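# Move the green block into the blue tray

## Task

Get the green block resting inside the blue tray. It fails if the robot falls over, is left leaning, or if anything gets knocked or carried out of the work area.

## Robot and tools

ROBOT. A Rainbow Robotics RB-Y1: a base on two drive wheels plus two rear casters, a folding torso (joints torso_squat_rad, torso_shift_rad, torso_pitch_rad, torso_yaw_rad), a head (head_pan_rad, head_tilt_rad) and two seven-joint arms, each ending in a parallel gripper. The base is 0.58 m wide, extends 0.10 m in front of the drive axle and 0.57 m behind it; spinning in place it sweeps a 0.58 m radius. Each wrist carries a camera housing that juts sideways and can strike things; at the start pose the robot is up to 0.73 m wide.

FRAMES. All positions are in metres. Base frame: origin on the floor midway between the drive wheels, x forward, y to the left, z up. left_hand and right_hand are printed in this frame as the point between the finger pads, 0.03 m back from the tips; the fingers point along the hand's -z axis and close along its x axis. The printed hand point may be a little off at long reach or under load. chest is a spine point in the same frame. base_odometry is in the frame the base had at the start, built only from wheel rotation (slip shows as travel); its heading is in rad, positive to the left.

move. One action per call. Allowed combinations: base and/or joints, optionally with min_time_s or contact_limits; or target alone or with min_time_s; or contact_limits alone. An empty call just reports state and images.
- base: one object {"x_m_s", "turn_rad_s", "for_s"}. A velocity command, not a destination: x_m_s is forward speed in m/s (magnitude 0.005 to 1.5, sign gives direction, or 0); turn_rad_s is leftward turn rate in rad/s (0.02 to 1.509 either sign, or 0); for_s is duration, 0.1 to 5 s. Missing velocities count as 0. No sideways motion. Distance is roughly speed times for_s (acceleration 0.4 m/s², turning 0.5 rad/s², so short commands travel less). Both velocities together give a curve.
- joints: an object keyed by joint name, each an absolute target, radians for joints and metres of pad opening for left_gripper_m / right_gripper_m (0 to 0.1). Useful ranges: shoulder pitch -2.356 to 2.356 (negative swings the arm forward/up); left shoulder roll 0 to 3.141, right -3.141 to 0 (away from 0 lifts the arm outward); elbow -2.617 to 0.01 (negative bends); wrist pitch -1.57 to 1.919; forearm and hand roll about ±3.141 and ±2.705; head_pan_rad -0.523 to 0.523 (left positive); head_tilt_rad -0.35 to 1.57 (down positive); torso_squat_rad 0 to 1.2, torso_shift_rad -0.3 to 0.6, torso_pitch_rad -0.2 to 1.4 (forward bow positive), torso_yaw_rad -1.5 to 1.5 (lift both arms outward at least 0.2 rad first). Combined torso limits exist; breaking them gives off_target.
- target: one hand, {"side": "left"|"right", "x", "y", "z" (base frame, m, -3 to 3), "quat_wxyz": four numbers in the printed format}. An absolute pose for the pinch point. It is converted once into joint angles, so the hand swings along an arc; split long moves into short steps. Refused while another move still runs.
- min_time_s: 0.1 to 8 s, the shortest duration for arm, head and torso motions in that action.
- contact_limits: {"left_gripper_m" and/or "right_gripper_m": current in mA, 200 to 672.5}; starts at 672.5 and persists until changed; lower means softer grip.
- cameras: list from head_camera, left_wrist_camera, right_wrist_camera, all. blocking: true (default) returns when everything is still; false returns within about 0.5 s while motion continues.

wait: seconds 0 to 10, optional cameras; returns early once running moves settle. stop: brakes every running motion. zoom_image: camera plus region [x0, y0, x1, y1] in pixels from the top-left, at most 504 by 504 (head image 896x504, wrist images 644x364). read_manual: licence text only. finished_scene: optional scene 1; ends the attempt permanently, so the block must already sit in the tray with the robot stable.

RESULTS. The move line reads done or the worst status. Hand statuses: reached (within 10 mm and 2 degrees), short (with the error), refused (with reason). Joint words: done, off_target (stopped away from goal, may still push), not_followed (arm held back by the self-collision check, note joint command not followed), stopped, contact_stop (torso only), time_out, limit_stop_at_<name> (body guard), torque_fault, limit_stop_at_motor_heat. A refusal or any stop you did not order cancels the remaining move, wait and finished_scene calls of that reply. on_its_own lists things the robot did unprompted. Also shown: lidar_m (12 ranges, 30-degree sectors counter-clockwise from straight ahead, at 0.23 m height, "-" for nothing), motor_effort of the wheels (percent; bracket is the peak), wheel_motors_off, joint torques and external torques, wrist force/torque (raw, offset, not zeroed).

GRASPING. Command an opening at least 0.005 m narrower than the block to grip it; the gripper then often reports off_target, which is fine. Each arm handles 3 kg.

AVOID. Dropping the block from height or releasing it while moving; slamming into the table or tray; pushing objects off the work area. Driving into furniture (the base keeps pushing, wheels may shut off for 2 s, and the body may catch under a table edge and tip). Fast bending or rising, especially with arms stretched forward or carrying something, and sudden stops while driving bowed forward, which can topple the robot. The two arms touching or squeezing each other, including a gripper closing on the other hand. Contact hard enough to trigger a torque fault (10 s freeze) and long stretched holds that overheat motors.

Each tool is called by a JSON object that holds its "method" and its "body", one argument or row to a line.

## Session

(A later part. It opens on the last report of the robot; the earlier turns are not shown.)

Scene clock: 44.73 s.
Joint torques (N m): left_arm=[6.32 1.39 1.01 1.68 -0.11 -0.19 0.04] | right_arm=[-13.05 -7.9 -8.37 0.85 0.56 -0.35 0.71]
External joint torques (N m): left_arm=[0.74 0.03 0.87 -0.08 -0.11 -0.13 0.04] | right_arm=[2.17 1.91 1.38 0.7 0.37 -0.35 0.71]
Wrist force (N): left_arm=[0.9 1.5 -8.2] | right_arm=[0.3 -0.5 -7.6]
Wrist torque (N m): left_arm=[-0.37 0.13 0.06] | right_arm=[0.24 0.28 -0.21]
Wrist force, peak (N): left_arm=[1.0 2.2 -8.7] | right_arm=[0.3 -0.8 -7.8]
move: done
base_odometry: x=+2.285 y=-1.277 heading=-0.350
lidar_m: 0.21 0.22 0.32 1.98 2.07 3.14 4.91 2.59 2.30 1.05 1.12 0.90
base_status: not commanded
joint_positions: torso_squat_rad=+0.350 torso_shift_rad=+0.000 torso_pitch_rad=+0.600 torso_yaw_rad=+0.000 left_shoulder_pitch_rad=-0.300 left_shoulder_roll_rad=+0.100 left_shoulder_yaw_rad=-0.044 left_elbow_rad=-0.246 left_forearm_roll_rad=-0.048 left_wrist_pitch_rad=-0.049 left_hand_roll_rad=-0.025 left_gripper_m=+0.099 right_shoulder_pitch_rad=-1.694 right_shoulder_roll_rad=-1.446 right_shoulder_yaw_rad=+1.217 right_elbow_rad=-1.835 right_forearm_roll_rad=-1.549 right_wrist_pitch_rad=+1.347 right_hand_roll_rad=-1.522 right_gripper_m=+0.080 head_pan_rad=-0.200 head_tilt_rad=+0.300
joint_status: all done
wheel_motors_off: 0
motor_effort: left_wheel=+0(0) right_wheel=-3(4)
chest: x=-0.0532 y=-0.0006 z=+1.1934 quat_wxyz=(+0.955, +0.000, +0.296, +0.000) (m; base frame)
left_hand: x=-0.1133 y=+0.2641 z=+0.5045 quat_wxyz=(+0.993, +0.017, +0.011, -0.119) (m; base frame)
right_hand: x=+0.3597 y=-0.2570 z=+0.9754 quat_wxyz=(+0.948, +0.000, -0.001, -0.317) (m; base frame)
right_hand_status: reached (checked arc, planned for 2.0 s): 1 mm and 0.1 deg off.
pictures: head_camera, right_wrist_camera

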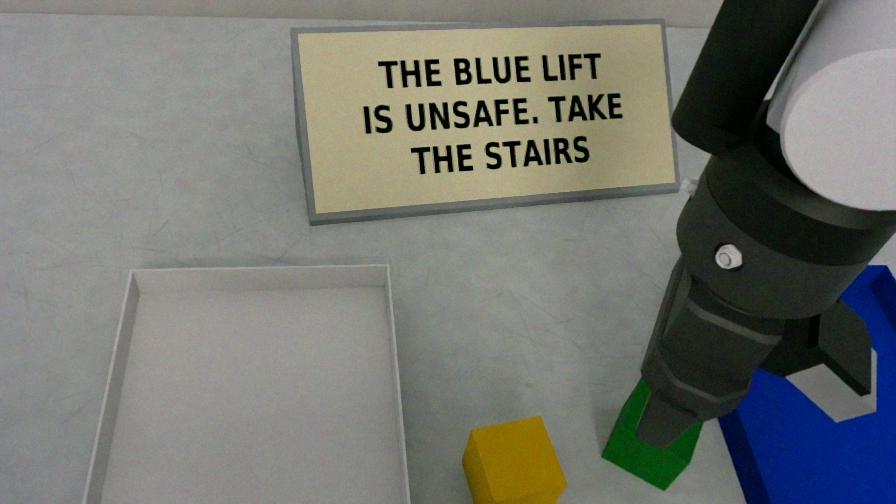

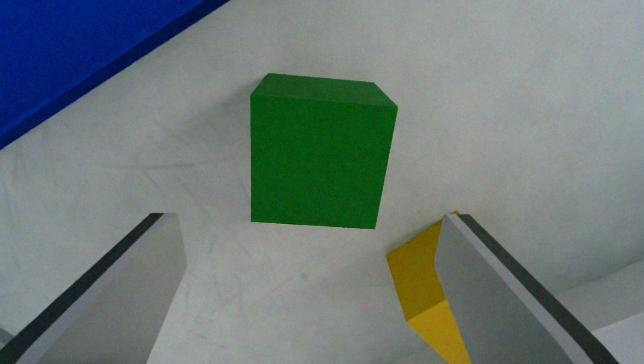

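{"method": "move", "body": {
  "target": {"side":"right","x":0.355,"y":-0.264,"z":0.93,"quat_wxyz":[0.948,0,0,-0.317]},
  "min_time_s": 2,
  "cameras": ["head_camera","right_wrist_camera"]
}}

{"method": "zoom_image", "body": {
  "camera": "head_camera",
  "region": [560, 280, 784, 504]
}}

Scene clock: 47.30 s.
Joint torques (N m): left_arm=[6.11 1.92 0.84 1.63 -0.2 -0.08 0.03] | right_arm=[-12.78 -8.59 -8.59 0.51 0.44 -0.35 0.68]
External joint torques (N m): left_arm=[0.52 0.55 0.69 -0.13 -0.21 -0.03 0.03] | right_arm=[2.27 1.95 0.88 0.78 0.26 -0.35 0.68]
Wrist force (N): left_arm=[1.1 2.2 -8.2] | right_arm=[0.2 -0.6 -7.4]
Wrist torque (N m): left_arm=[-0.43 0.14 0.05] | right_arm=[0.23 0.24 -0.22]
Wrist force, peak (N): left_arm=[1.4 1.9 -8.7] | right_arm=[0.3 -0.7 -7.7]
move: done
base_odometry: x=+2.285 y=-1.277 heading=-0.350
lidar_m: 0.21 0.23 0.31 1.97 2.05 3.13 4.91 2.60 2.28 1.05 1.13 0.91
base_status: not commanded
joint_positions: torso_squat_rad=+0.350 torso_shift_rad=+0.000 torso_pitch_rad=+0.600 torso_yaw_rad=+0.000 left_shoulder_pitch_rad=-0.300 left_shoulder_roll_rad=+0.100 left_shoulder_yaw_rad=-0.044 left_elbow_rad=-0.246 left_forearm_roll_rad=-0.048 left_wrist_pitch_rad=-0.049 left_hand_roll_rad=-0.025 left_gripper_m=+0.099 right_shoulder_pitch_rad=-1.612 right_shoulder_roll_rad=-1.415 right_shoulder_yaw_rad=+1.265 right_elbow_rad=-1.806 right_forearm_roll_rad=-1.477 right_wrist_pitch_rad=+1.243 right_hand_roll_rad=-1.516 right_gripper_m=+0.080 head_pan_rad=-0.200 head_tilt_rad=+0.300
joint_status: all done
wheel_motors_off: 0
motor_effort: left_wheel=+0(0) right_wheel=-4(4)
chest: x=-0.0532 y=-0.0006 z=+1.1934 quat_wxyz=(+0.955, +0.000, +0.296, +0.000) (m; base frame)
left_hand: x=-0.1133 y=+0.2641 z=+0.5045 quat_wxyz=(+0.993, +0.017, +0.011, -0.119) (m; base frame)
right_hand: x=+0.3550 y=-0.2640 z=+0.9303 quat_wxyz=(+0.948, +0.000, +0.000, -0.317) (m; base frame)
right_hand_status: reached (checked arc, planned for 2.0 s): 0 mm and 0.0 deg off.
pictures: head_camera, right_wrist_camera

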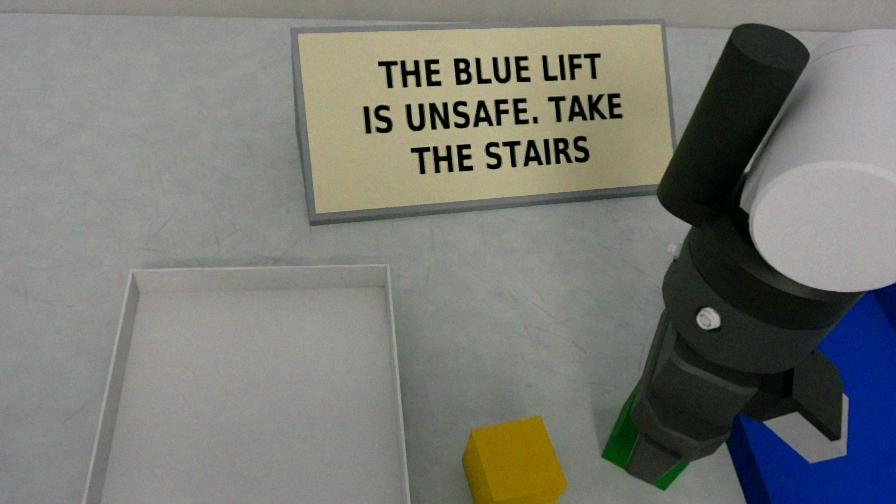

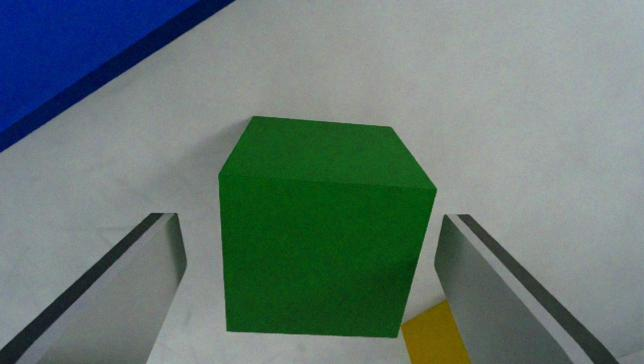

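Scaled by 2.250 from the camera's 896x504 image, which has a finer 1280x720 frame.

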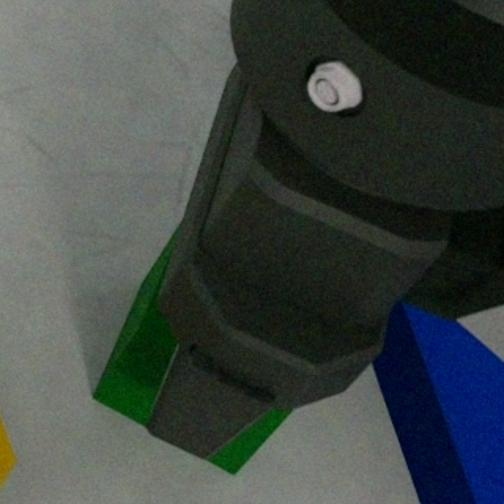

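{"method": "move", "body": {
  "target": {"side":"right","x":0.353,"y":-0.262,"z":0.9,"quat_wxyz":[0.954,0,0,-0.300]},
  "min_time_s": 2,
  "cameras": ["head_camera","right_wrist_camera"]
}}

Scene clock: 49.87 s.
Joint torques (N m): left_arm=[6.27 1.7 0.81 1.66 -0.12 -0.16 0.21] | right_arm=[-13.5 -8.3 -8.21 0.13 0.42 -0.43 0.71]
External joint torques (N m): left_arm=[0.69 0.34 0.67 -0.1 -0.12 -0.1 0.21] | right_arm=[1.68 2.49 1.03 0.7 0.23 -0.43 0.71]
Wrist force (N): left_arm=[0.9 2.0 -8.1] | right_arm=[0.1 -0.7 -7.2]
Wrist torque (N m): left_arm=[-0.41 0.14 0.04] | right_arm=[0.21 0.20 -0.23]
Wrist force, peak (N): left_arm=[1.1 1.9 -8.5] | right_arm=[0.3 -0.7 -7.7]
move: done
base_odometry: x=+2.285 y=-1.277 heading=-0.350
lidar_m: 0.19 0.22 0.33 1.99 2.05 3.14 4.90 2.58 2.30 1.07 1.12 0.90
base_status: not commanded
joint_positions: torso_squat_rad=+0.350 torso_shift_rad=+0.000 torso_pitch_rad=+0.600 torso_yaw_rad=+0.000 left_shoulder_pitch_rad=-0.300 left_shoulder_roll_rad=+0.100 left_shoulder_yaw_rad=-0.044 left_elbow_rad=-0.246 left_forearm_roll_rad=-0.048 left_wrist_pitch_rad=-0.049 left_hand_roll_rad=-0.025 left_gripper_m=+0.099 right_shoulder_pitch_rad=-1.569 right_shoulder_roll_rad=-1.368 right_shoulder_yaw_rad=+1.295 right_elbow_rad=-1.769 right_forearm_roll_rad=-1.425 right_wrist_pitch_rad=+1.184 right_hand_roll_rad=-1.489 right_gripper_m=+0.080 head_pan_rad=-0.200 head_tilt_rad=+0.300
joint_status: all done
wheel_motors_off: 0
motor_effort: left_wheel=+0(0) right_wheel=-3(4)
chest: x=-0.0532 y=-0.0006 z=+1.1934 quat_wxyz=(+0.955, +0.000, +0.296, +0.000) (m; base frame)
left_hand: x=-0.1133 y=+0.2641 z=+0.5045 quat_wxyz=(+0.993, +0.017, +0.011, -0.119) (m; base frame)
right_hand: x=+0.3531 y=-0.2619 z=+0.9002 quat_wxyz=(+0.954, +0.000, +0.000, -0.300) (m; base frame)
right_hand_status: reached (checked arc, planned for 2.0 s): 0 mm and 0.0 deg off.
pictures: head_camera, right_wrist_camera

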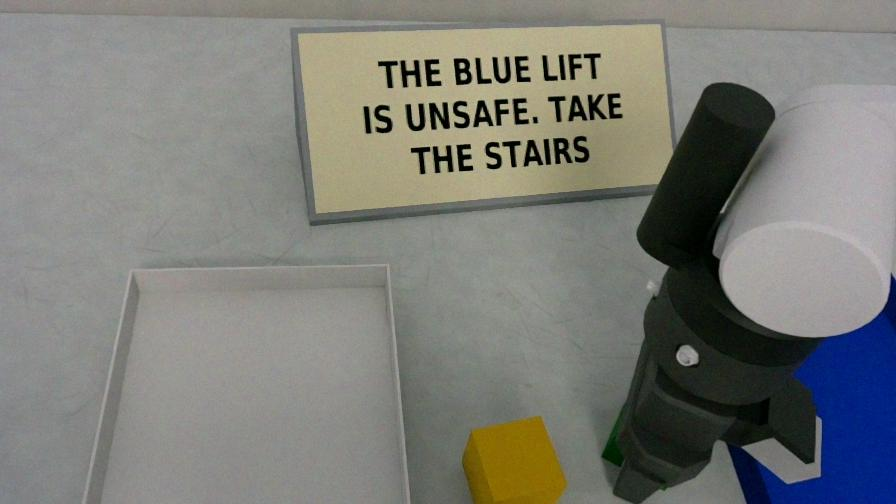

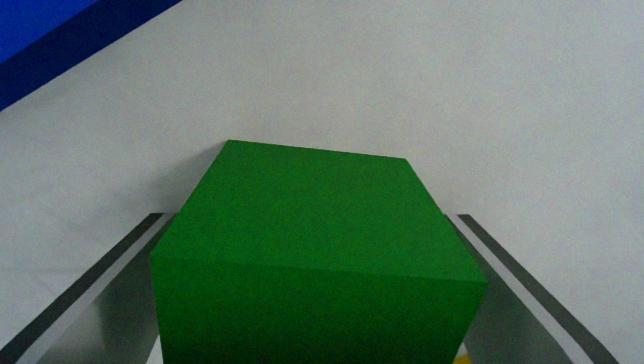

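{"method": "move", "body": {
  "target": {"side":"right","x":0.353,"y":-0.262,"z":0.9,"quat_wxyz":[0.941,0,0,-0.338]},
  "min_time_s": 1.5,
  "cameras": ["right_wrist_camera"]
}}

{"method": "move", "body": {
  "joints": {"right_gripper_m":0.035},
  "cameras": ["right_wrist_camera"]
}}

{"method": "move", "body": {
  "target": {"side":"right","x":0.353,"y":-0.262,"z":1.0,"quat_wxyz":[0.941,0,0,-0.338]},
  "min_time_s": 2,
  "cameras": ["head_camera","right_wrist_camera"]
}}

Scene clock: 53.23 s.
Joint torques (N m): left_arm=[6.37 1.77 0.95 1.62 -0.17 -0.04 0.04] | right_arm=[-12.9 -8.41 -11.84 0.1 -0.18 0.39 -0.01]
External joint torques (N m): left_arm=[0.78 0.4 0.8 -0.13 -0.18 0.02 0.03] | right_arm=[2.28 2.4 -2.6 0.67 -0.36 0.39 -0.01]
Wrist force (N): left_arm=[1.4 2.0 -7.8] | right_arm=[0.2 -0.7 -7.3]
Wrist torque (N m): left_arm=[-0.43 0.17 0.06] | right_arm=[0.20 0.23 -0.13]
Wrist force, peak (N): left_arm=[1.4 2.3 -8.7] | right_arm=[0.1 -0.8 -7.6]
move: done
base_odometry: x=+2.285 y=-1.277 heading=-0.350
lidar_m: 0.22 0.22 0.32 1.99 2.06 3.15 4.90 2.58 2.29 1.06 1.14 0.89
base_status: not commanded
joint_positions: torso_squat_rad=+0.350 torso_shift_rad=+0.000 torso_pitch_rad=+0.600 torso_yaw_rad=+0.000 left_shoulder_pitch_rad=-0.300 left_shoulder_roll_rad=+0.100 left_shoulder_yaw_rad=-0.044 left_elbow_rad=-0.246 left_forearm_roll_rad=-0.048 left_wrist_pitch_rad=-0.049 left_hand_roll_rad=-0.025 left_gripper_m=+0.099 right_shoulder_pitch_rad=-1.567 right_shoulder_roll_rad=-1.367 right_shoulder_yaw_rad=+1.293 right_elbow_rad=-1.766 right_forearm_roll_rad=-1.428 right_wrist_pitch_rad=+1.185 right_hand_roll_rad=-1.563 right_gripper_m=+0.080 head_pan_rad=-0.200 head_tilt_rad=+0.300
joint_status: all done
wheel_motors_off: 0
motor_effort: left_wheel=+0(0) right_wheel=-3(4)
chest: x=-0.0532 y=-0.0006 z=+1.1934 quat_wxyz=(+0.955, +0.000, +0.296, +0.000) (m; base frame)
left_hand: x=-0.1133 y=+0.2641 z=+0.5045 quat_wxyz=(+0.993, +0.017, +0.011, -0.119) (m; base frame)
right_hand: x=+0.3530 y=-0.2621 z=+0.9000 quat_wxyz=(+0.942, +0.000, +0.001, -0.337) (m; base frame)
right_hand_status: reached (checked arc, planned for 1.5 s): 0 mm and 0.2 deg off.
pictures: right_wrist_camera

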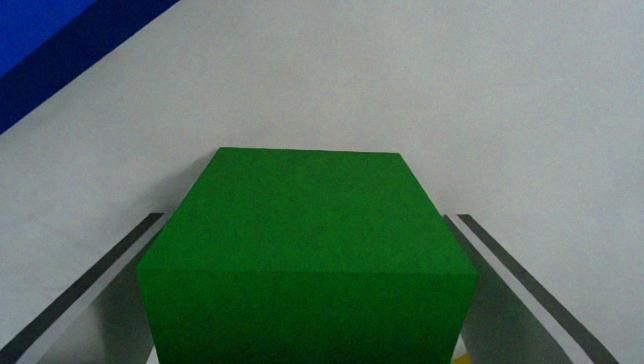

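Scene clock: 54.23 s.
Joint torques (N m): left_arm=[6.43 1.96 0.88 1.56 -0.07 -0.2 0.03] | right_arm=[-12.81 -8.27 -11.37 0.04 -0.3 0.36 -0.03]
External joint torques (N m): left_arm=[0.85 0.59 0.74 -0.2 -0.08 -0.15 0.03] | right_arm=[2.38 2.54 -2.13 0.61 -0.48 0.35 -0.03]
Wrist force (N): left_arm=[1.2 2.0 -8.1] | right_arm=[0.2 -0.8 -7.2]
Wrist torque (N m): left_arm=[-0.42 0.16 0.05] | right_arm=[0.21 0.17 -0.14]
Wrist force, peak (N): left_arm=[1.2 2.0 -8.4] | right_arm=[0.0 -0.7 -7.6]
move: off_target
base_odometry: x=+2.285 y=-1.277 heading=-0.350
lidar_m: 0.20 0.21 0.31 1.99 2.07 3.15 4.90 2.56 2.29 1.06 1.14 0.89
base_status: not commanded
joint_positions: torso_squat_rad=+0.350 torso_shift_rad=+0.000 torso_pitch_rad=+0.600 torso_yaw_rad=+0.000 left_shoulder_pitch_rad=-0.300 left_shoulder_roll_rad=+0.100 left_shoulder_yaw_rad=-0.044 left_elbow_rad=-0.246 left_forearm_roll_rad=-0.048 left_wrist_pitch_rad=-0.049 left_hand_roll_rad=-0.025 left_gripper_m=+0.099 right_shoulder_pitch_rad=-1.567 right_shoulder_roll_rad=-1.367 right_shoulder_yaw_rad=+1.293 right_elbow_rad=-1.766 right_forearm_roll_rad=-1.428 right_wrist_pitch_rad=+1.185 right_hand_roll_rad=-1.563 right_gripper_m=+0.050 head_pan_rad=-0.200 head_tilt_rad=+0.300
joint_status: right_gripper_m off_target (ended at +0.050, target +0.035)
wheel_motors_off: 0
motor_effort: left_wheel=+0(0) right_wheel=-4(4)
chest: x=-0.0532 y=-0.0006 z=+1.1934 quat_wxyz=(+0.955, +0.000, +0.296, +0.000) (m; base frame)
left_hand: x=-0.1133 y=+0.2641 z=+0.5045 quat_wxyz=(+0.993, +0.017, +0.011, -0.119) (m; base frame)
right_hand: x=+0.3530 y=-0.2621 z=+0.9000 quat_wxyz=(+0.942, +0.000, +0.001, -0.337) (m; base frame)
pictures: right_wrist_camera

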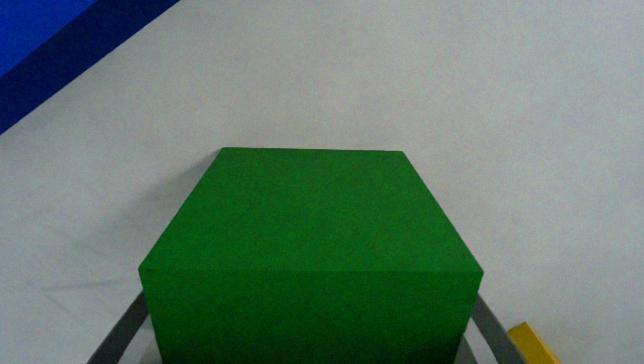

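Scene clock: 56.57 s.
Joint torques (N m): left_arm=[6.12 1.91 0.82 1.63 -0.2 -0.13 0.03] | right_arm=[-15.5 -8.9 -12.67 -0.08 -0.14 0.46 -0.05]
External joint torques (N m): left_arm=[0.53 0.55 0.68 -0.12 -0.2 -0.07 0.03] | right_arm=[-0.83 0.63 -2.89 -0.54 -0.33 0.46 -0.05]
Wrist force (N): left_arm=[0.9 1.9 -8.4] | right_arm=[0.2 -0.9 -8.2]
Wrist torque (N m): left_arm=[-0.40 0.12 0.05] | right_arm=[0.22 0.23 -0.10]
Wrist force, peak (N): left_arm=[1.3 1.9 -8.6] | right_arm=[0.2 -0.8 -8.5]
move: done
base_odometry: x=+2.285 y=-1.277 heading=-0.350
lidar_m: 0.21 0.22 0.33 1.99 2.04 3.13 4.91 2.59 2.30 1.05 1.11 0.89
base_status: not commanded
joint_positions: torso_squat_rad=+0.350 torso_shift_rad=+0.000 torso_pitch_rad=+0.600 torso_yaw_rad=+0.000 left_shoulder_pitch_rad=-0.300 left_shoulder_roll_rad=+0.100 left_shoulder_yaw_rad=-0.044 left_elbow_rad=-0.246 left_forearm_roll_rad=-0.048 left_wrist_pitch_rad=-0.049 left_hand_roll_rad=-0.025 left_gripper_m=+0.099 right_shoulder_pitch_rad=-1.723 right_shoulder_roll_rad=-1.500 right_shoulder_yaw_rad=+1.192 right_elbow_rad=-1.879 right_forearm_roll_rad=-1.596 right_wrist_pitch_rad=+1.390 right_hand_roll_rad=-1.563 right_gripper_m=+0.050 head_pan_rad=-0.200 head_tilt_rad=+0.300
joint_status: all done
wheel_motors_off: 0
motor_effort: left_wheel=+0(0) right_wheel=-3(4)
chest: x=-0.0532 y=-0.0006 z=+1.1934 quat_wxyz=(+0.955, +0.000, +0.296, +0.000) (m; base frame)
left_hand: x=-0.1133 y=+0.2641 z=+0.5045 quat_wxyz=(+0.993, +0.017, +0.011, -0.119) (m; base frame)
right_hand: x=+0.3528 y=-0.2621 z=+0.9996 quat_wxyz=(+0.941, +0.000, +0.000, -0.338) (m; base frame)
right_hand_status: reached (checked arc, planned for 2.0 s): 0 mm and 0.0 deg off.
pictures: head_camera, right_wrist_camera

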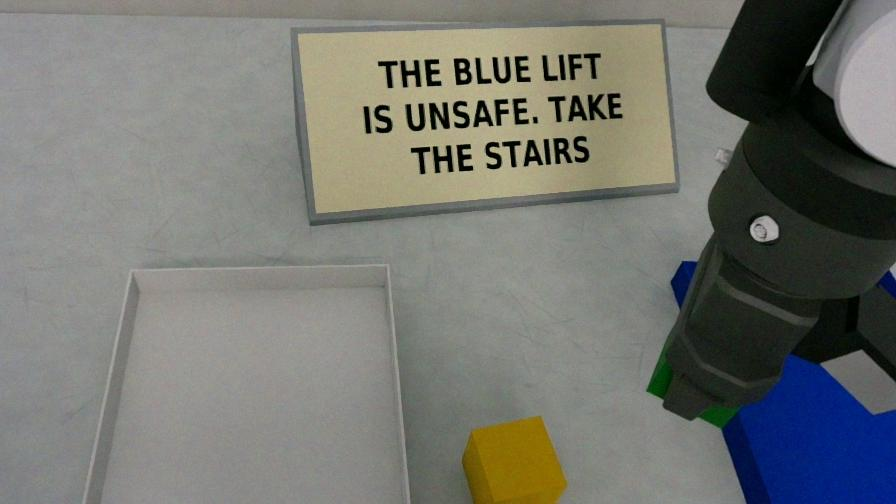

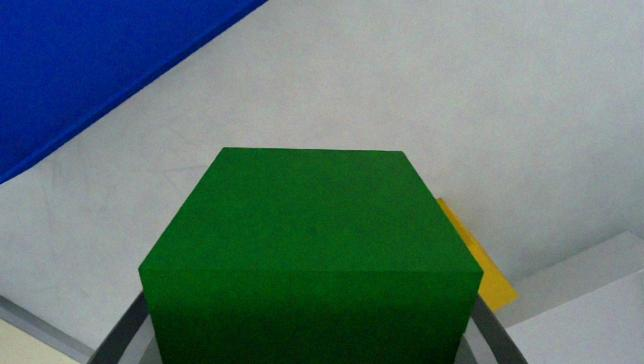

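{"method": "move", "body": {
  "target": {"side":"right","x":0.38,"y":-0.45,"z":1.0,"quat_wxyz":[0.941,0,0,-0.338]},
  "min_time_s": 2.5
}}

{"method": "move", "body": {
  "joints": {"head_pan_rad":-0.5,"head_tilt_rad":0.5},
  "cameras": ["head_camera","right_wrist_camera"]
}}

Scene clock: 59.50 s.
Joint torques (N m): left_arm=[6.27 1.81 1 1.61 -0.28 -0.22 0.17] | right_arm=[-11.01 -13.13 -8.44 2.61 -0.02 -0.55 0.64]
External joint torques (N m): left_arm=[0.68 0.45 0.85 -0.15 -0.28 -0.16 0.17] | right_arm=[1.57 0.77 0.57 0.65 -0.25 -0.52 0.64]
Wrist force (N): left_arm=[0.8 1.8 -7.9] | right_arm=[-0.1 -0.9 -8.3]
Wrist torque (N m): left_arm=[-0.39 0.12 0.05] | right_arm=[0.21 0.22 -0.21]
Wrist force, peak (N): left_arm=[1.0 2.2 -8.8] | right_arm=[0.1 -0.8 -8.5]
move: done
base_odometry: x=+2.285 y=-1.277 heading=-0.350
lidar_m: 0.22 0.22 0.30 1.98 2.05 3.15 4.90 2.58 2.30 1.08 1.13 0.89
base_status: not commanded
joint_positions: torso_squat_rad=+0.350 torso_shift_rad=+0.000 torso_pitch_rad=+0.600 torso_yaw_rad=+0.000 left_shoulder_pitch_rad=-0.300 left_shoulder_roll_rad=+0.100 left_shoulder_yaw_rad=-0.044 left_elbow_rad=-0.246 left_forearm_roll_rad=-0.048 left_wrist_pitch_rad=-0.049 left_hand_roll_rad=-0.025 left_gripper_m=+0.099 right_shoulder_pitch_rad=-1.595 right_shoulder_roll_rad=-1.677 right_shoulder_yaw_rad=+1.215 right_elbow_rad=-1.386 right_forearm_roll_rad=-1.768 right_wrist_pitch_rad=+1.307 right_hand_roll_rad=-0.863 right_gripper_m=+0.050 head_pan_rad=-0.200 head_tilt_rad=+0.300
joint_status: all done
wheel_motors_off: 0
motor_effort: left_wheel=+0(0) right_wheel=-3(4)
chest: x=-0.0532 y=-0.0006 z=+1.1934 quat_wxyz=(+0.955, +0.000, +0.296, +0.000) (m; base frame)
left_hand: x=-0.1133 y=+0.2641 z=+0.5045 quat_wxyz=(+0.993, +0.017, +0.011, -0.119) (m; base frame)
right_hand: x=+0.3797 y=-0.4491 z=+1.0002 quat_wxyz=(+0.941, +0.000, -0.004, -0.338) (m; base frame)
right_hand_status: reached (checked arc, planned for 2.5 s): 1 mm and 0.4 deg off.
pictures: none

Scene clock: 60.33 s.
Joint torques (N m): left_arm=[6.24 1.96 0.81 1.56 -0.21 -0.12 0.05] | right_arm=[-10.97 -12.88 -8.48 2.53 -0.08 -0.42 0.55]
External joint torques (N m): left_arm=[0.66 0.59 0.67 -0.19 -0.22 -0.06 0.05] | right_arm=[1.6 1.02 0.54 0.57 -0.3 -0.39 0.55]
Wrist force (N): left_arm=[1.1 2.0 -8.1] | right_arm=[-0.3 -0.7 -8.4]
Wrist torque (N m): left_arm=[-0.43 0.15 0.05] | right_arm=[0.20 0.19 -0.22]
Wrist force, peak (N): left_arm=[1.0 1.8 -8.5] | right_arm=[-0.1 -0.7 -8.5]
move: done
base_odometry: x=+2.285 y=-1.277 heading=-0.350
lidar_m: 0.22 0.21 0.33 1.99 2.07 3.14 4.90 2.60 2.27 1.06 1.14 0.89
base_status: not commanded
joint_positions: torso_squat_rad=+0.350 torso_shift_rad=+0.000 torso_pitch_rad=+0.600 torso_yaw_rad=+0.000 left_shoulder_pitch_rad=-0.300 left_shoulder_roll_rad=+0.100 left_shoulder_yaw_rad=-0.044 left_elbow_rad=-0.246 left_forearm_roll_rad=-0.048 left_wrist_pitch_rad=-0.049 left_hand_roll_rad=-0.025 left_gripper_m=+0.099 right_shoulder_pitch_rad=-1.595 right_shoulder_roll_rad=-1.677 right_shoulder_yaw_rad=+1.215 right_elbow_rad=-1.386 right_forearm_roll_rad=-1.768 right_wrist_pitch_rad=+1.307 right_hand_roll_rad=-0.863 right_gripper_m=+0.050 head_pan_rad=-0.500 head_tilt_rad=+0.500
joint_status: all done
wheel_motors_off: 0
motor_effort: left_wheel=+0(0) right_wheel=-4(4)
chest: x=-0.0532 y=-0.0006 z=+1.1934 quat_wxyz=(+0.955, +0.000, +0.296, +0.000) (m; base frame)
left_hand: x=-0.1133 y=+0.2641 z=+0.5045 quat_wxyz=(+0.993, +0.017, +0.011, -0.119) (m; base frame)
right_hand: x=+0.3797 y=-0.4491 z=+1.0002 quat_wxyz=(+0.941, +0.000, -0.004, -0.338) (m; base frame)
pictures: head_camera, right_wrist_camera

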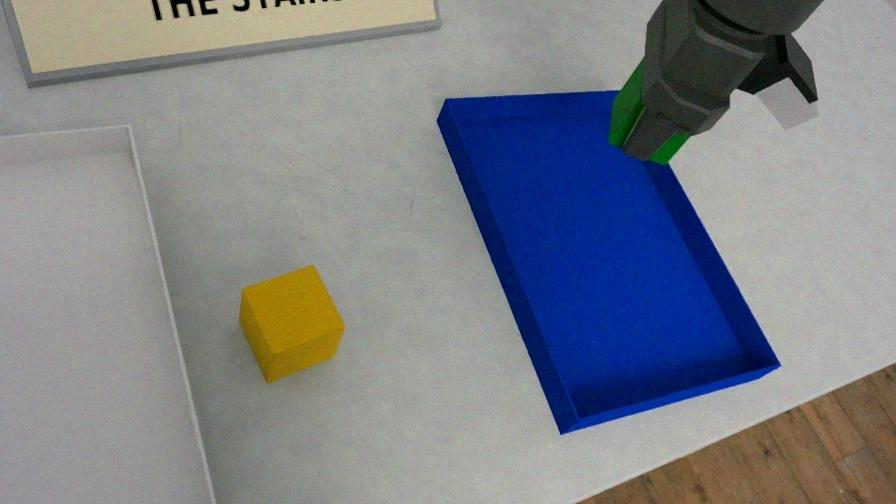

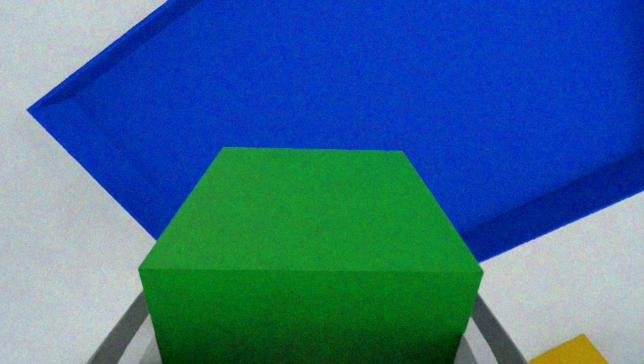

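{"method": "move", "body": {
  "target": {"side":"right","x":0.375,"y":-0.42,"z":0.94,"quat_wxyz":[0.941,0,0,-0.338]},
  "min_time_s": 2
}}

{"method": "move", "body": {
  "target": {"side":"right","x":0.375,"y":-0.42,"z":0.909,"quat_wxyz":[0.941,0,0,-0.338]},
  "min_time_s": 2,
  "cameras": ["head_camera","right_wrist_camera"]
}}

Scene clock: 63.03 s.
Joint torques (N m): left_arm=[6.15 1.72 0.97 1.6 -0.22 -0.22 0.1] | right_arm=[-11.78 -11.69 -8.21 1.15 0.45 -0.43 -0.09]
External joint torques (N m): left_arm=[0.57 0.35 0.83 -0.16 -0.22 -0.16 0.1] | right_arm=[1.34 2.67 0.61 -0.48 0.24 -0.42 -0.09]
Wrist force (N): left_arm=[1.3 2.2 -8.1] | right_arm=[0.1 -0.9 -8.4]
Wrist torque (N m): left_arm=[-0.46 0.18 0.04] | right_arm=[0.21 0.23 -0.13]
Wrist force, peak (N): left_arm=[1.2 2.3 -8.4] | right_arm=[0.3 -1.0 -8.8]
move: done
base_odometry: x=+2.285 y=-1.277 heading=-0.350
lidar_m: 0.22 0.22 0.32 1.99 2.06 3.12 4.91 2.59 2.31 1.06 1.14 0.89
base_status: not commanded
joint_positions: torso_squat_rad=+0.350 torso_shift_rad=+0.000 torso_pitch_rad=+0.600 torso_yaw_rad=+0.000 left_shoulder_pitch_rad=-0.300 left_shoulder_roll_rad=+0.100 left_shoulder_yaw_rad=-0.044 left_elbow_rad=-0.246 left_forearm_roll_rad=-0.048 left_wrist_pitch_rad=-0.049 left_hand_roll_rad=-0.025 left_gripper_m=+0.099 right_shoulder_pitch_rad=-1.522 right_shoulder_roll_rad=-1.597 right_shoulder_yaw_rad=+1.267 right_elbow_rad=-1.444 right_forearm_roll_rad=-1.710 right_wrist_pitch_rad=+1.166 right_hand_roll_rad=-0.972 right_gripper_m=+0.050 head_pan_rad=-0.500 head_tilt_rad=+0.500
joint_status: all done
wheel_motors_off: 0
motor_effort: left_wheel=+0(0) right_wheel=-3(4)
chest: x=-0.0532 y=-0.0006 z=+1.1934 quat_wxyz=(+0.955, +0.000, +0.296, +0.000) (m; base frame)
left_hand: x=-0.1133 y=+0.2641 z=+0.5045 quat_wxyz=(+0.993, +0.017, +0.011, -0.119) (m; base frame)
right_hand: x=+0.3749 y=-0.4198 z=+0.9405 quat_wxyz=(+0.941, +0.000, +0.000, -0.338) (m; base frame)
right_hand_status: reached (checked arc, planned for 2.0 s): 1 mm and 0.0 deg off.
pictures: none

Scene clock: 65.37 s.
Joint torques (N m): left_arm=[6.16 1.77 1 1.69 -0.18 -0.07 0.08] | right_arm=[-11.49 -12.26 -7.59 2.26 0.47 -0.46 0.66]
External joint torques (N m): left_arm=[0.57 0.4 0.86 -0.07 -0.19 -0.01 0.08] | right_arm=[1.9 2.58 0.88 0.69 0.27 -0.45 0.66]
Wrist force (N): left_arm=[1.0 1.7 -8.0] | right_arm=[0.0 -0.9 -8.4]
Wrist torque (N m): left_arm=[-0.39 0.12 0.05] | right_arm=[0.19 0.23 -0.21]
Wrist force, peak (N): left_arm=[1.4 2.0 -8.6] | right_arm=[-0.1 -0.9 -8.6]
move: done
base_odometry: x=+2.285 y=-1.277 heading=-0.350
lidar_m: 0.21 0.22 0.33 1.99 2.05 3.15 4.90 2.58 2.29 1.08 1.13 0.89
base_status: not commanded
joint_positions: torso_squat_rad=+0.350 torso_shift_rad=+0.000 torso_pitch_rad=+0.600 torso_yaw_rad=+0.000 left_shoulder_pitch_rad=-0.300 left_shoulder_roll_rad=+0.100 left_shoulder_yaw_rad=-0.044 left_elbow_rad=-0.246 left_forearm_roll_rad=-0.048 left_wrist_pitch_rad=-0.049 left_hand_roll_rad=-0.025 left_gripper_m=+0.099 right_shoulder_pitch_rad=-1.481 right_shoulder_roll_rad=-1.540 right_shoulder_yaw_rad=+1.291 right_elbow_rad=-1.394 right_forearm_roll_rad=-1.693 right_wrist_pitch_rad=+1.100 right_hand_roll_rad=-0.963 right_gripper_m=+0.050 head_pan_rad=-0.500 head_tilt_rad=+0.500
joint_status: all done
wheel_motors_off: 0
motor_effort: left_wheel=+0(0) right_wheel=-3(4)
chest: x=-0.0532 y=-0.0006 z=+1.1934 quat_wxyz=(+0.955, +0.000, +0.296, +0.000) (m; base frame)
left_hand: x=-0.1133 y=+0.2641 z=+0.5045 quat_wxyz=(+0.993, +0.017, +0.011, -0.119) (m; base frame)
right_hand: x=+0.3751 y=-0.4198 z=+0.9092 quat_wxyz=(+0.941, +0.000, +0.000, -0.338) (m; base frame)
right_hand_status: reached (checked arc, planned for 2.0 s): 0 mm and 0.0 deg off.
pictures: head_camera, right_wrist_camera

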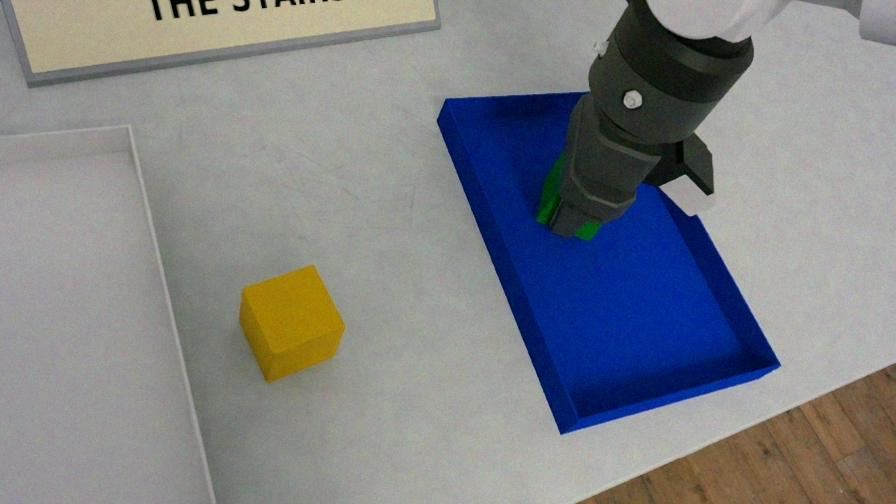

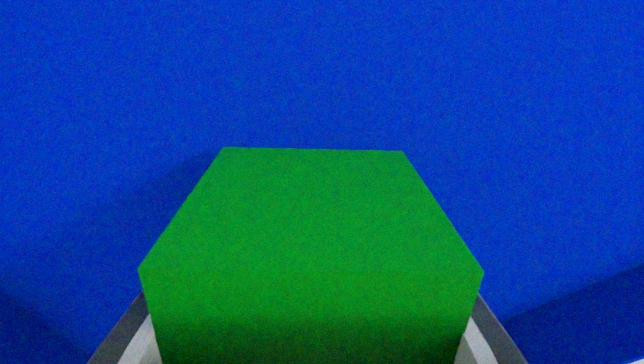

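{"method": "move", "body": {
  "target": {"side":"right","x":0.375,"y":-0.42,"z":0.904,"quat_wxyz":[0.941,0,0,-0.338]},
  "min_time_s": 1
}}

{"method": "move", "body": {
  "target": {"side":"right","x":0.375,"y":-0.42,"z":0.901,"quat_wxyz":[0.941,0,0,-0.338]},
  "min_time_s": 1
}}

Scene clock: 66.83 s.
Joint torques (N m): left_arm=[6.23 1.8 1.22 1.74 -0.21 -0.19 0.06] | right_arm=[-11.83 -12.32 -7.13 2.3 0.5 -0.3 0.58]
External joint torques (N m): left_arm=[0.64 0.43 1.07 -0.02 -0.22 -0.13 0.06] | right_arm=[1.6 2.59 1.27 0.74 0.3 -0.29 0.58]
Wrist force (N): left_arm=[1.0 1.8 -7.7] | right_arm=[0.1 -0.7 -8.3]
Wrist torque (N m): left_arm=[-0.39 0.14 0.05] | right_arm=[0.17 0.23 -0.21]
Wrist force, peak (N): left_arm=[0.9 1.9 -8.6] | right_arm=[0.0 -0.9 -8.5]
move: done
base_odometry: x=+2.285 y=-1.277 heading=-0.350
lidar_m: 0.21 0.22 0.33 1.99 2.07 3.15 4.90 2.59 2.27 1.07 1.14 0.88
base_status: not commanded
joint_positions: torso_squat_rad=+0.350 torso_shift_rad=+0.000 torso_pitch_rad=+0.600 torso_yaw_rad=+0.000 left_shoulder_pitch_rad=-0.300 left_shoulder_roll_rad=+0.100 left_shoulder_yaw_rad=-0.044 left_elbow_rad=-0.246 left_forearm_roll_rad=-0.048 left_wrist_pitch_rad=-0.049 left_hand_roll_rad=-0.025 left_gripper_m=+0.099 right_shoulder_pitch_rad=-1.474 right_shoulder_roll_rad=-1.530 right_shoulder_yaw_rad=+1.294 right_elbow_rad=-1.385 right_forearm_roll_rad=-1.691 right_wrist_pitch_rad=+1.090 right_hand_roll_rad=-0.960 right_gripper_m=+0.050 head_pan_rad=-0.500 head_tilt_rad=+0.500
joint_status: all done
wheel_motors_off: 0
motor_effort: left_wheel=+0(0) right_wheel=-3(4)
chest: x=-0.0532 y=-0.0006 z=+1.1934 quat_wxyz=(+0.955, +0.000, +0.296, +0.000) (m; base frame)
left_hand: x=-0.1133 y=+0.2641 z=+0.5045 quat_wxyz=(+0.993, +0.017, +0.011, -0.119) (m; base frame)
right_hand: x=+0.3751 y=-0.4199 z=+0.9042 quat_wxyz=(+0.941, +0.000, +0.000, -0.338) (m; base frame)
right_hand_status: reached (checked arc, planned for 1.0 s): 0 mm and 0.0 deg off.
pictures: none

Scene clock: 68.17 s.
Joint torques (N m): left_arm=[6.1 1.72 0.88 1.65 -0.21 -0.15 0.06] | right_arm=[-8.61 -9.57 -4.95 2.55 0.77 -1.15 0.76]
External joint torques (N m): left_arm=[0.53 0.35 0.74 -0.11 -0.22 -0.09 0.06] | right_arm=[4.86 5.39 3.42 0.99 0.57 -1.13 0.76]
Wrist force (N): left_arm=[0.9 1.8 -8.2] | right_arm=[-3.4 -2.4 7.3]
Wrist torque (N m): left_arm=[-0.41 0.16 0.05] | right_arm=[0.12 0.08 -0.25]
Wrist force, peak (N): left_arm=[1.2 1.6 -8.6] | right_arm=[-4.7 -3.1 8.2]
move: done
base_odometry: x=+2.285 y=-1.277 heading=-0.350
lidar_m: 0.21 0.22 0.33 1.98 2.05 3.14 4.90 2.61 2.29 1.04 1.13 0.89
base_status: not commanded
joint_positions: torso_squat_rad=+0.350 torso_shift_rad=+0.000 torso_pitch_rad=+0.600 torso_yaw_rad=+0.000 left_shoulder_pitch_rad=-0.300 left_shoulder_roll_rad=+0.100 left_shoulder_yaw_rad=-0.044 left_elbow_rad=-0.246 left_forearm_roll_rad=-0.048 left_wrist_pitch_rad=-0.049 left_hand_roll_rad=-0.025 left_gripper_m=+0.099 right_shoulder_pitch_rad=-1.471 right_shoulder_roll_rad=-1.525 right_shoulder_yaw_rad=+1.295 right_elbow_rad=-1.379 right_forearm_roll_rad=-1.690 right_wrist_pitch_rad=+1.084 right_hand_roll_rad=-0.959 right_gripper_m=+0.050 head_pan_rad=-0.500 head_tilt_rad=+0.500
joint_status: all done
wheel_motors_off: 0
motor_effort: left_wheel=+0(0) right_wheel=-3(4)
chest: x=-0.0535 y=-0.0005 z=+1.1935 quat_wxyz=(+0.955, +0.000, +0.295, +0.000) (m; base frame)
left_hand: x=-0.1132 y=+0.2640 z=+0.5045 quat_wxyz=(+0.993, +0.017, +0.010, -0.119) (m; base frame)
right_hand: x=+0.3754 y=-0.4200 z=+0.9022 quat_wxyz=(+0.941, +0.000, -0.001, -0.338) (m; base frame)
right_hand_status: reached (checked arc, planned for 1.0 s): 1 mm and 0.1 deg off.
pictures: none

Contact, gently. Release and retreat.

{"method": "move", "body": {
  "joints": {"right_gripper_m":0.075}
}}

{"method": "move", "body": {
  "target": {"side":"right","x":0.375,"y":-0.42,"z":1.0,"quat_wxyz":[0.941,0,0,-0.338]},
  "min_time_s": 2,
  "cameras": ["head_camera","right_wrist_camera"]
}}

Scene clock: 69.17 s.
Joint torques (N m): left_arm=[6.31 1.84 0.85 1.55 -0.26 -0.1 0.02] | right_arm=[-11.46 -12.7 -7.07 2.12 0.37 -0.5 0.73]
External joint torques (N m): left_arm=[0.73 0.47 0.7 -0.21 -0.27 -0.04 0.02] | right_arm=[2 2.25 1.3 0.56 0.17 -0.49 0.73]
Wrist force (N): left_arm=[0.8 1.9 -8.2] | right_arm=[0.2 -0.8 -7.4]
Wrist torque (N m): left_arm=[-0.38 0.10 0.06] | right_arm=[0.19 0.23 -0.21]
Wrist force, peak (N): left_arm=[1.3 1.9 -8.5] | right_arm=[-3.8 -2.3 7.9]
move: done
base_odometry: x=+2.285 y=-1.277 heading=-0.350
lidar_m: 0.20 0.22 0.32 1.96 2.05 3.13 4.90 2.58 2.29 1.06 1.14 0.87
base_status: not commanded
joint_positions: torso_squat_rad=+0.350 torso_shift_rad=+0.000 torso_pitch_rad=+0.600 torso_yaw_rad=+0.000 left_shoulder_pitch_rad=-0.300 left_shoulder_roll_rad=+0.100 left_shoulder_yaw_rad=-0.044 left_elbow_rad=-0.246 left_forearm_roll_rad=-0.048 left_wrist_pitch_rad=-0.049 left_hand_roll_rad=-0.025 left_gripper_m=+0.099 right_shoulder_pitch_rad=-1.470 right_shoulder_roll_rad=-1.524 right_shoulder_yaw_rad=+1.296 right_elbow_rad=-1.378 right_forearm_roll_rad=-1.690 right_wrist_pitch_rad=+1.084 right_hand_roll_rad=-0.959 right_gripper_m=+0.075 head_pan_rad=-0.500 head_tilt_rad=+0.500
joint_status: all done
wheel_motors_off: 0
motor_effort: left_wheel=+1(1) right_wheel=-3(3)
chest: x=-0.0533 y=-0.0006 z=+1.1934 quat_wxyz=(+0.955, +0.000, +0.296, +0.000) (m; base frame)
left_hand: x=-0.1133 y=+0.2641 z=+0.5045 quat_wxyz=(+0.993, +0.017, +0.010, -0.119) (m; base frame)
right_hand: x=+0.3751 y=-0.4199 z=+0.9014 quat_wxyz=(+0.941, +0.000, +0.000, -0.338) (m; base frame)
pictures: none

Scene clock: 71.50 s.
Joint torques (N m): left_arm=[6.18 1.7 0.88 1.58 -0.16 -0.11 0.04] | right_arm=[-13.06 -12.36 -11.67 1.5 -0.19 0.3 -0.16]
External joint torques (N m): left_arm=[0.6 0.33 0.73 -0.18 -0.17 -0.06 0.04] | right_arm=[-0.34 0.81 -2.37 -0.26 -0.41 0.31 -0.16]
Wrist force (N): left_arm=[1.1 2.0 -8.1] | right_arm=[0.0 -0.8 -7.6]
Wrist torque (N m): left_arm=[-0.41 0.14 0.04] | right_arm=[0.21 0.20 -0.11]
Wrist force, peak (N): left_arm=[0.9 1.9 -8.5] | right_arm=[-0.1 -0.7 -7.8]
move: done
base_odometry: x=+2.285 y=-1.277 heading=-0.350
lidar_m: 0.21 0.22 0.33 1.99 2.06 3.14 4.89 2.59 2.29 1.07 1.12 0.89
base_status: not commanded
joint_positions: torso_squat_rad=+0.350 torso_shift_rad=+0.000 torso_pitch_rad=+0.600 torso_yaw_rad=+0.000 left_shoulder_pitch_rad=-0.300 left_shoulder_roll_rad=+0.100 left_shoulder_yaw_rad=-0.044 left_elbow_rad=-0.246 left_forearm_roll_rad=-0.048 left_wrist_pitch_rad=-0.049 left_hand_roll_rad=-0.025 left_gripper_m=+0.099 right_shoulder_pitch_rad=-1.613 right_shoulder_roll_rad=-1.677 right_shoulder_yaw_rad=+1.217 right_elbow_rad=-1.493 right_forearm_roll_rad=-1.744 right_wrist_pitch_rad=+1.310 right_hand_roll_rad=-0.975 right_gripper_m=+0.075 head_pan_rad=-0.500 head_tilt_rad=+0.500
joint_status: all done
wheel_motors_off: 0
motor_effort: left_wheel=+1(1) right_wheel=-3(3)
chest: x=-0.0533 y=-0.0006 z=+1.1934 quat_wxyz=(+0.955, +0.000, +0.296, +0.000) (m; base frame)
left_hand: x=-0.1133 y=+0.2641 z=+0.5045 quat_wxyz=(+0.993, +0.017, +0.010, -0.119) (m; base frame)
right_hand: x=+0.3748 y=-0.4201 z=+0.9997 quat_wxyz=(+0.941, +0.000, +0.000, -0.338) (m; base frame)
right_hand_status: reached (checked arc, planned for 2.0 s): 0 mm and 0.0 deg off.
pictures: head_camera, right_wrist_camera

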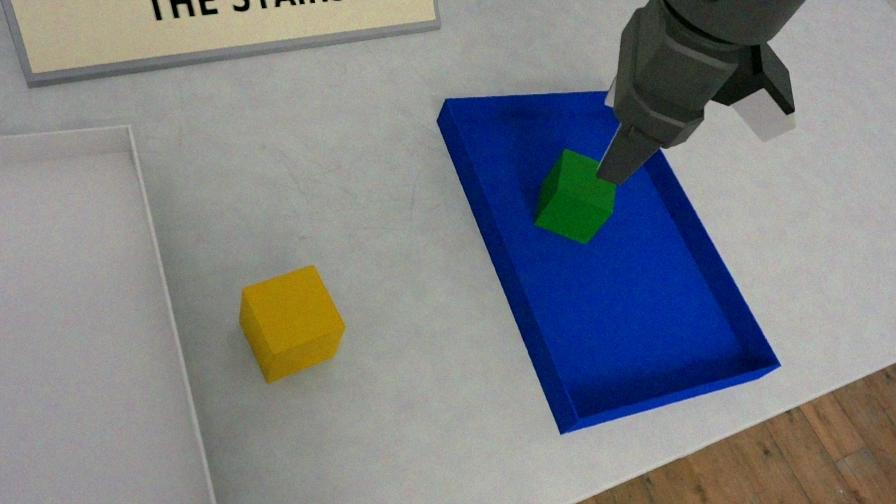

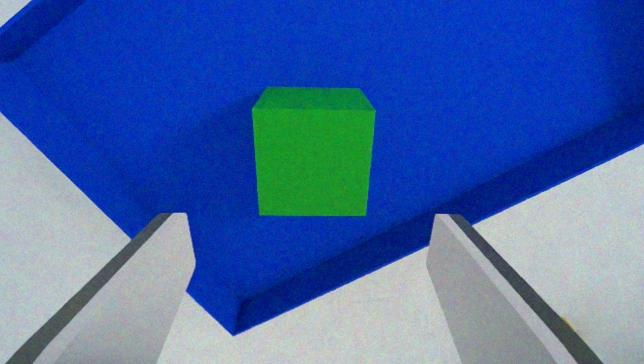

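{"method": "finished_scene", "body": {

}}

The scene is finished: the task was done.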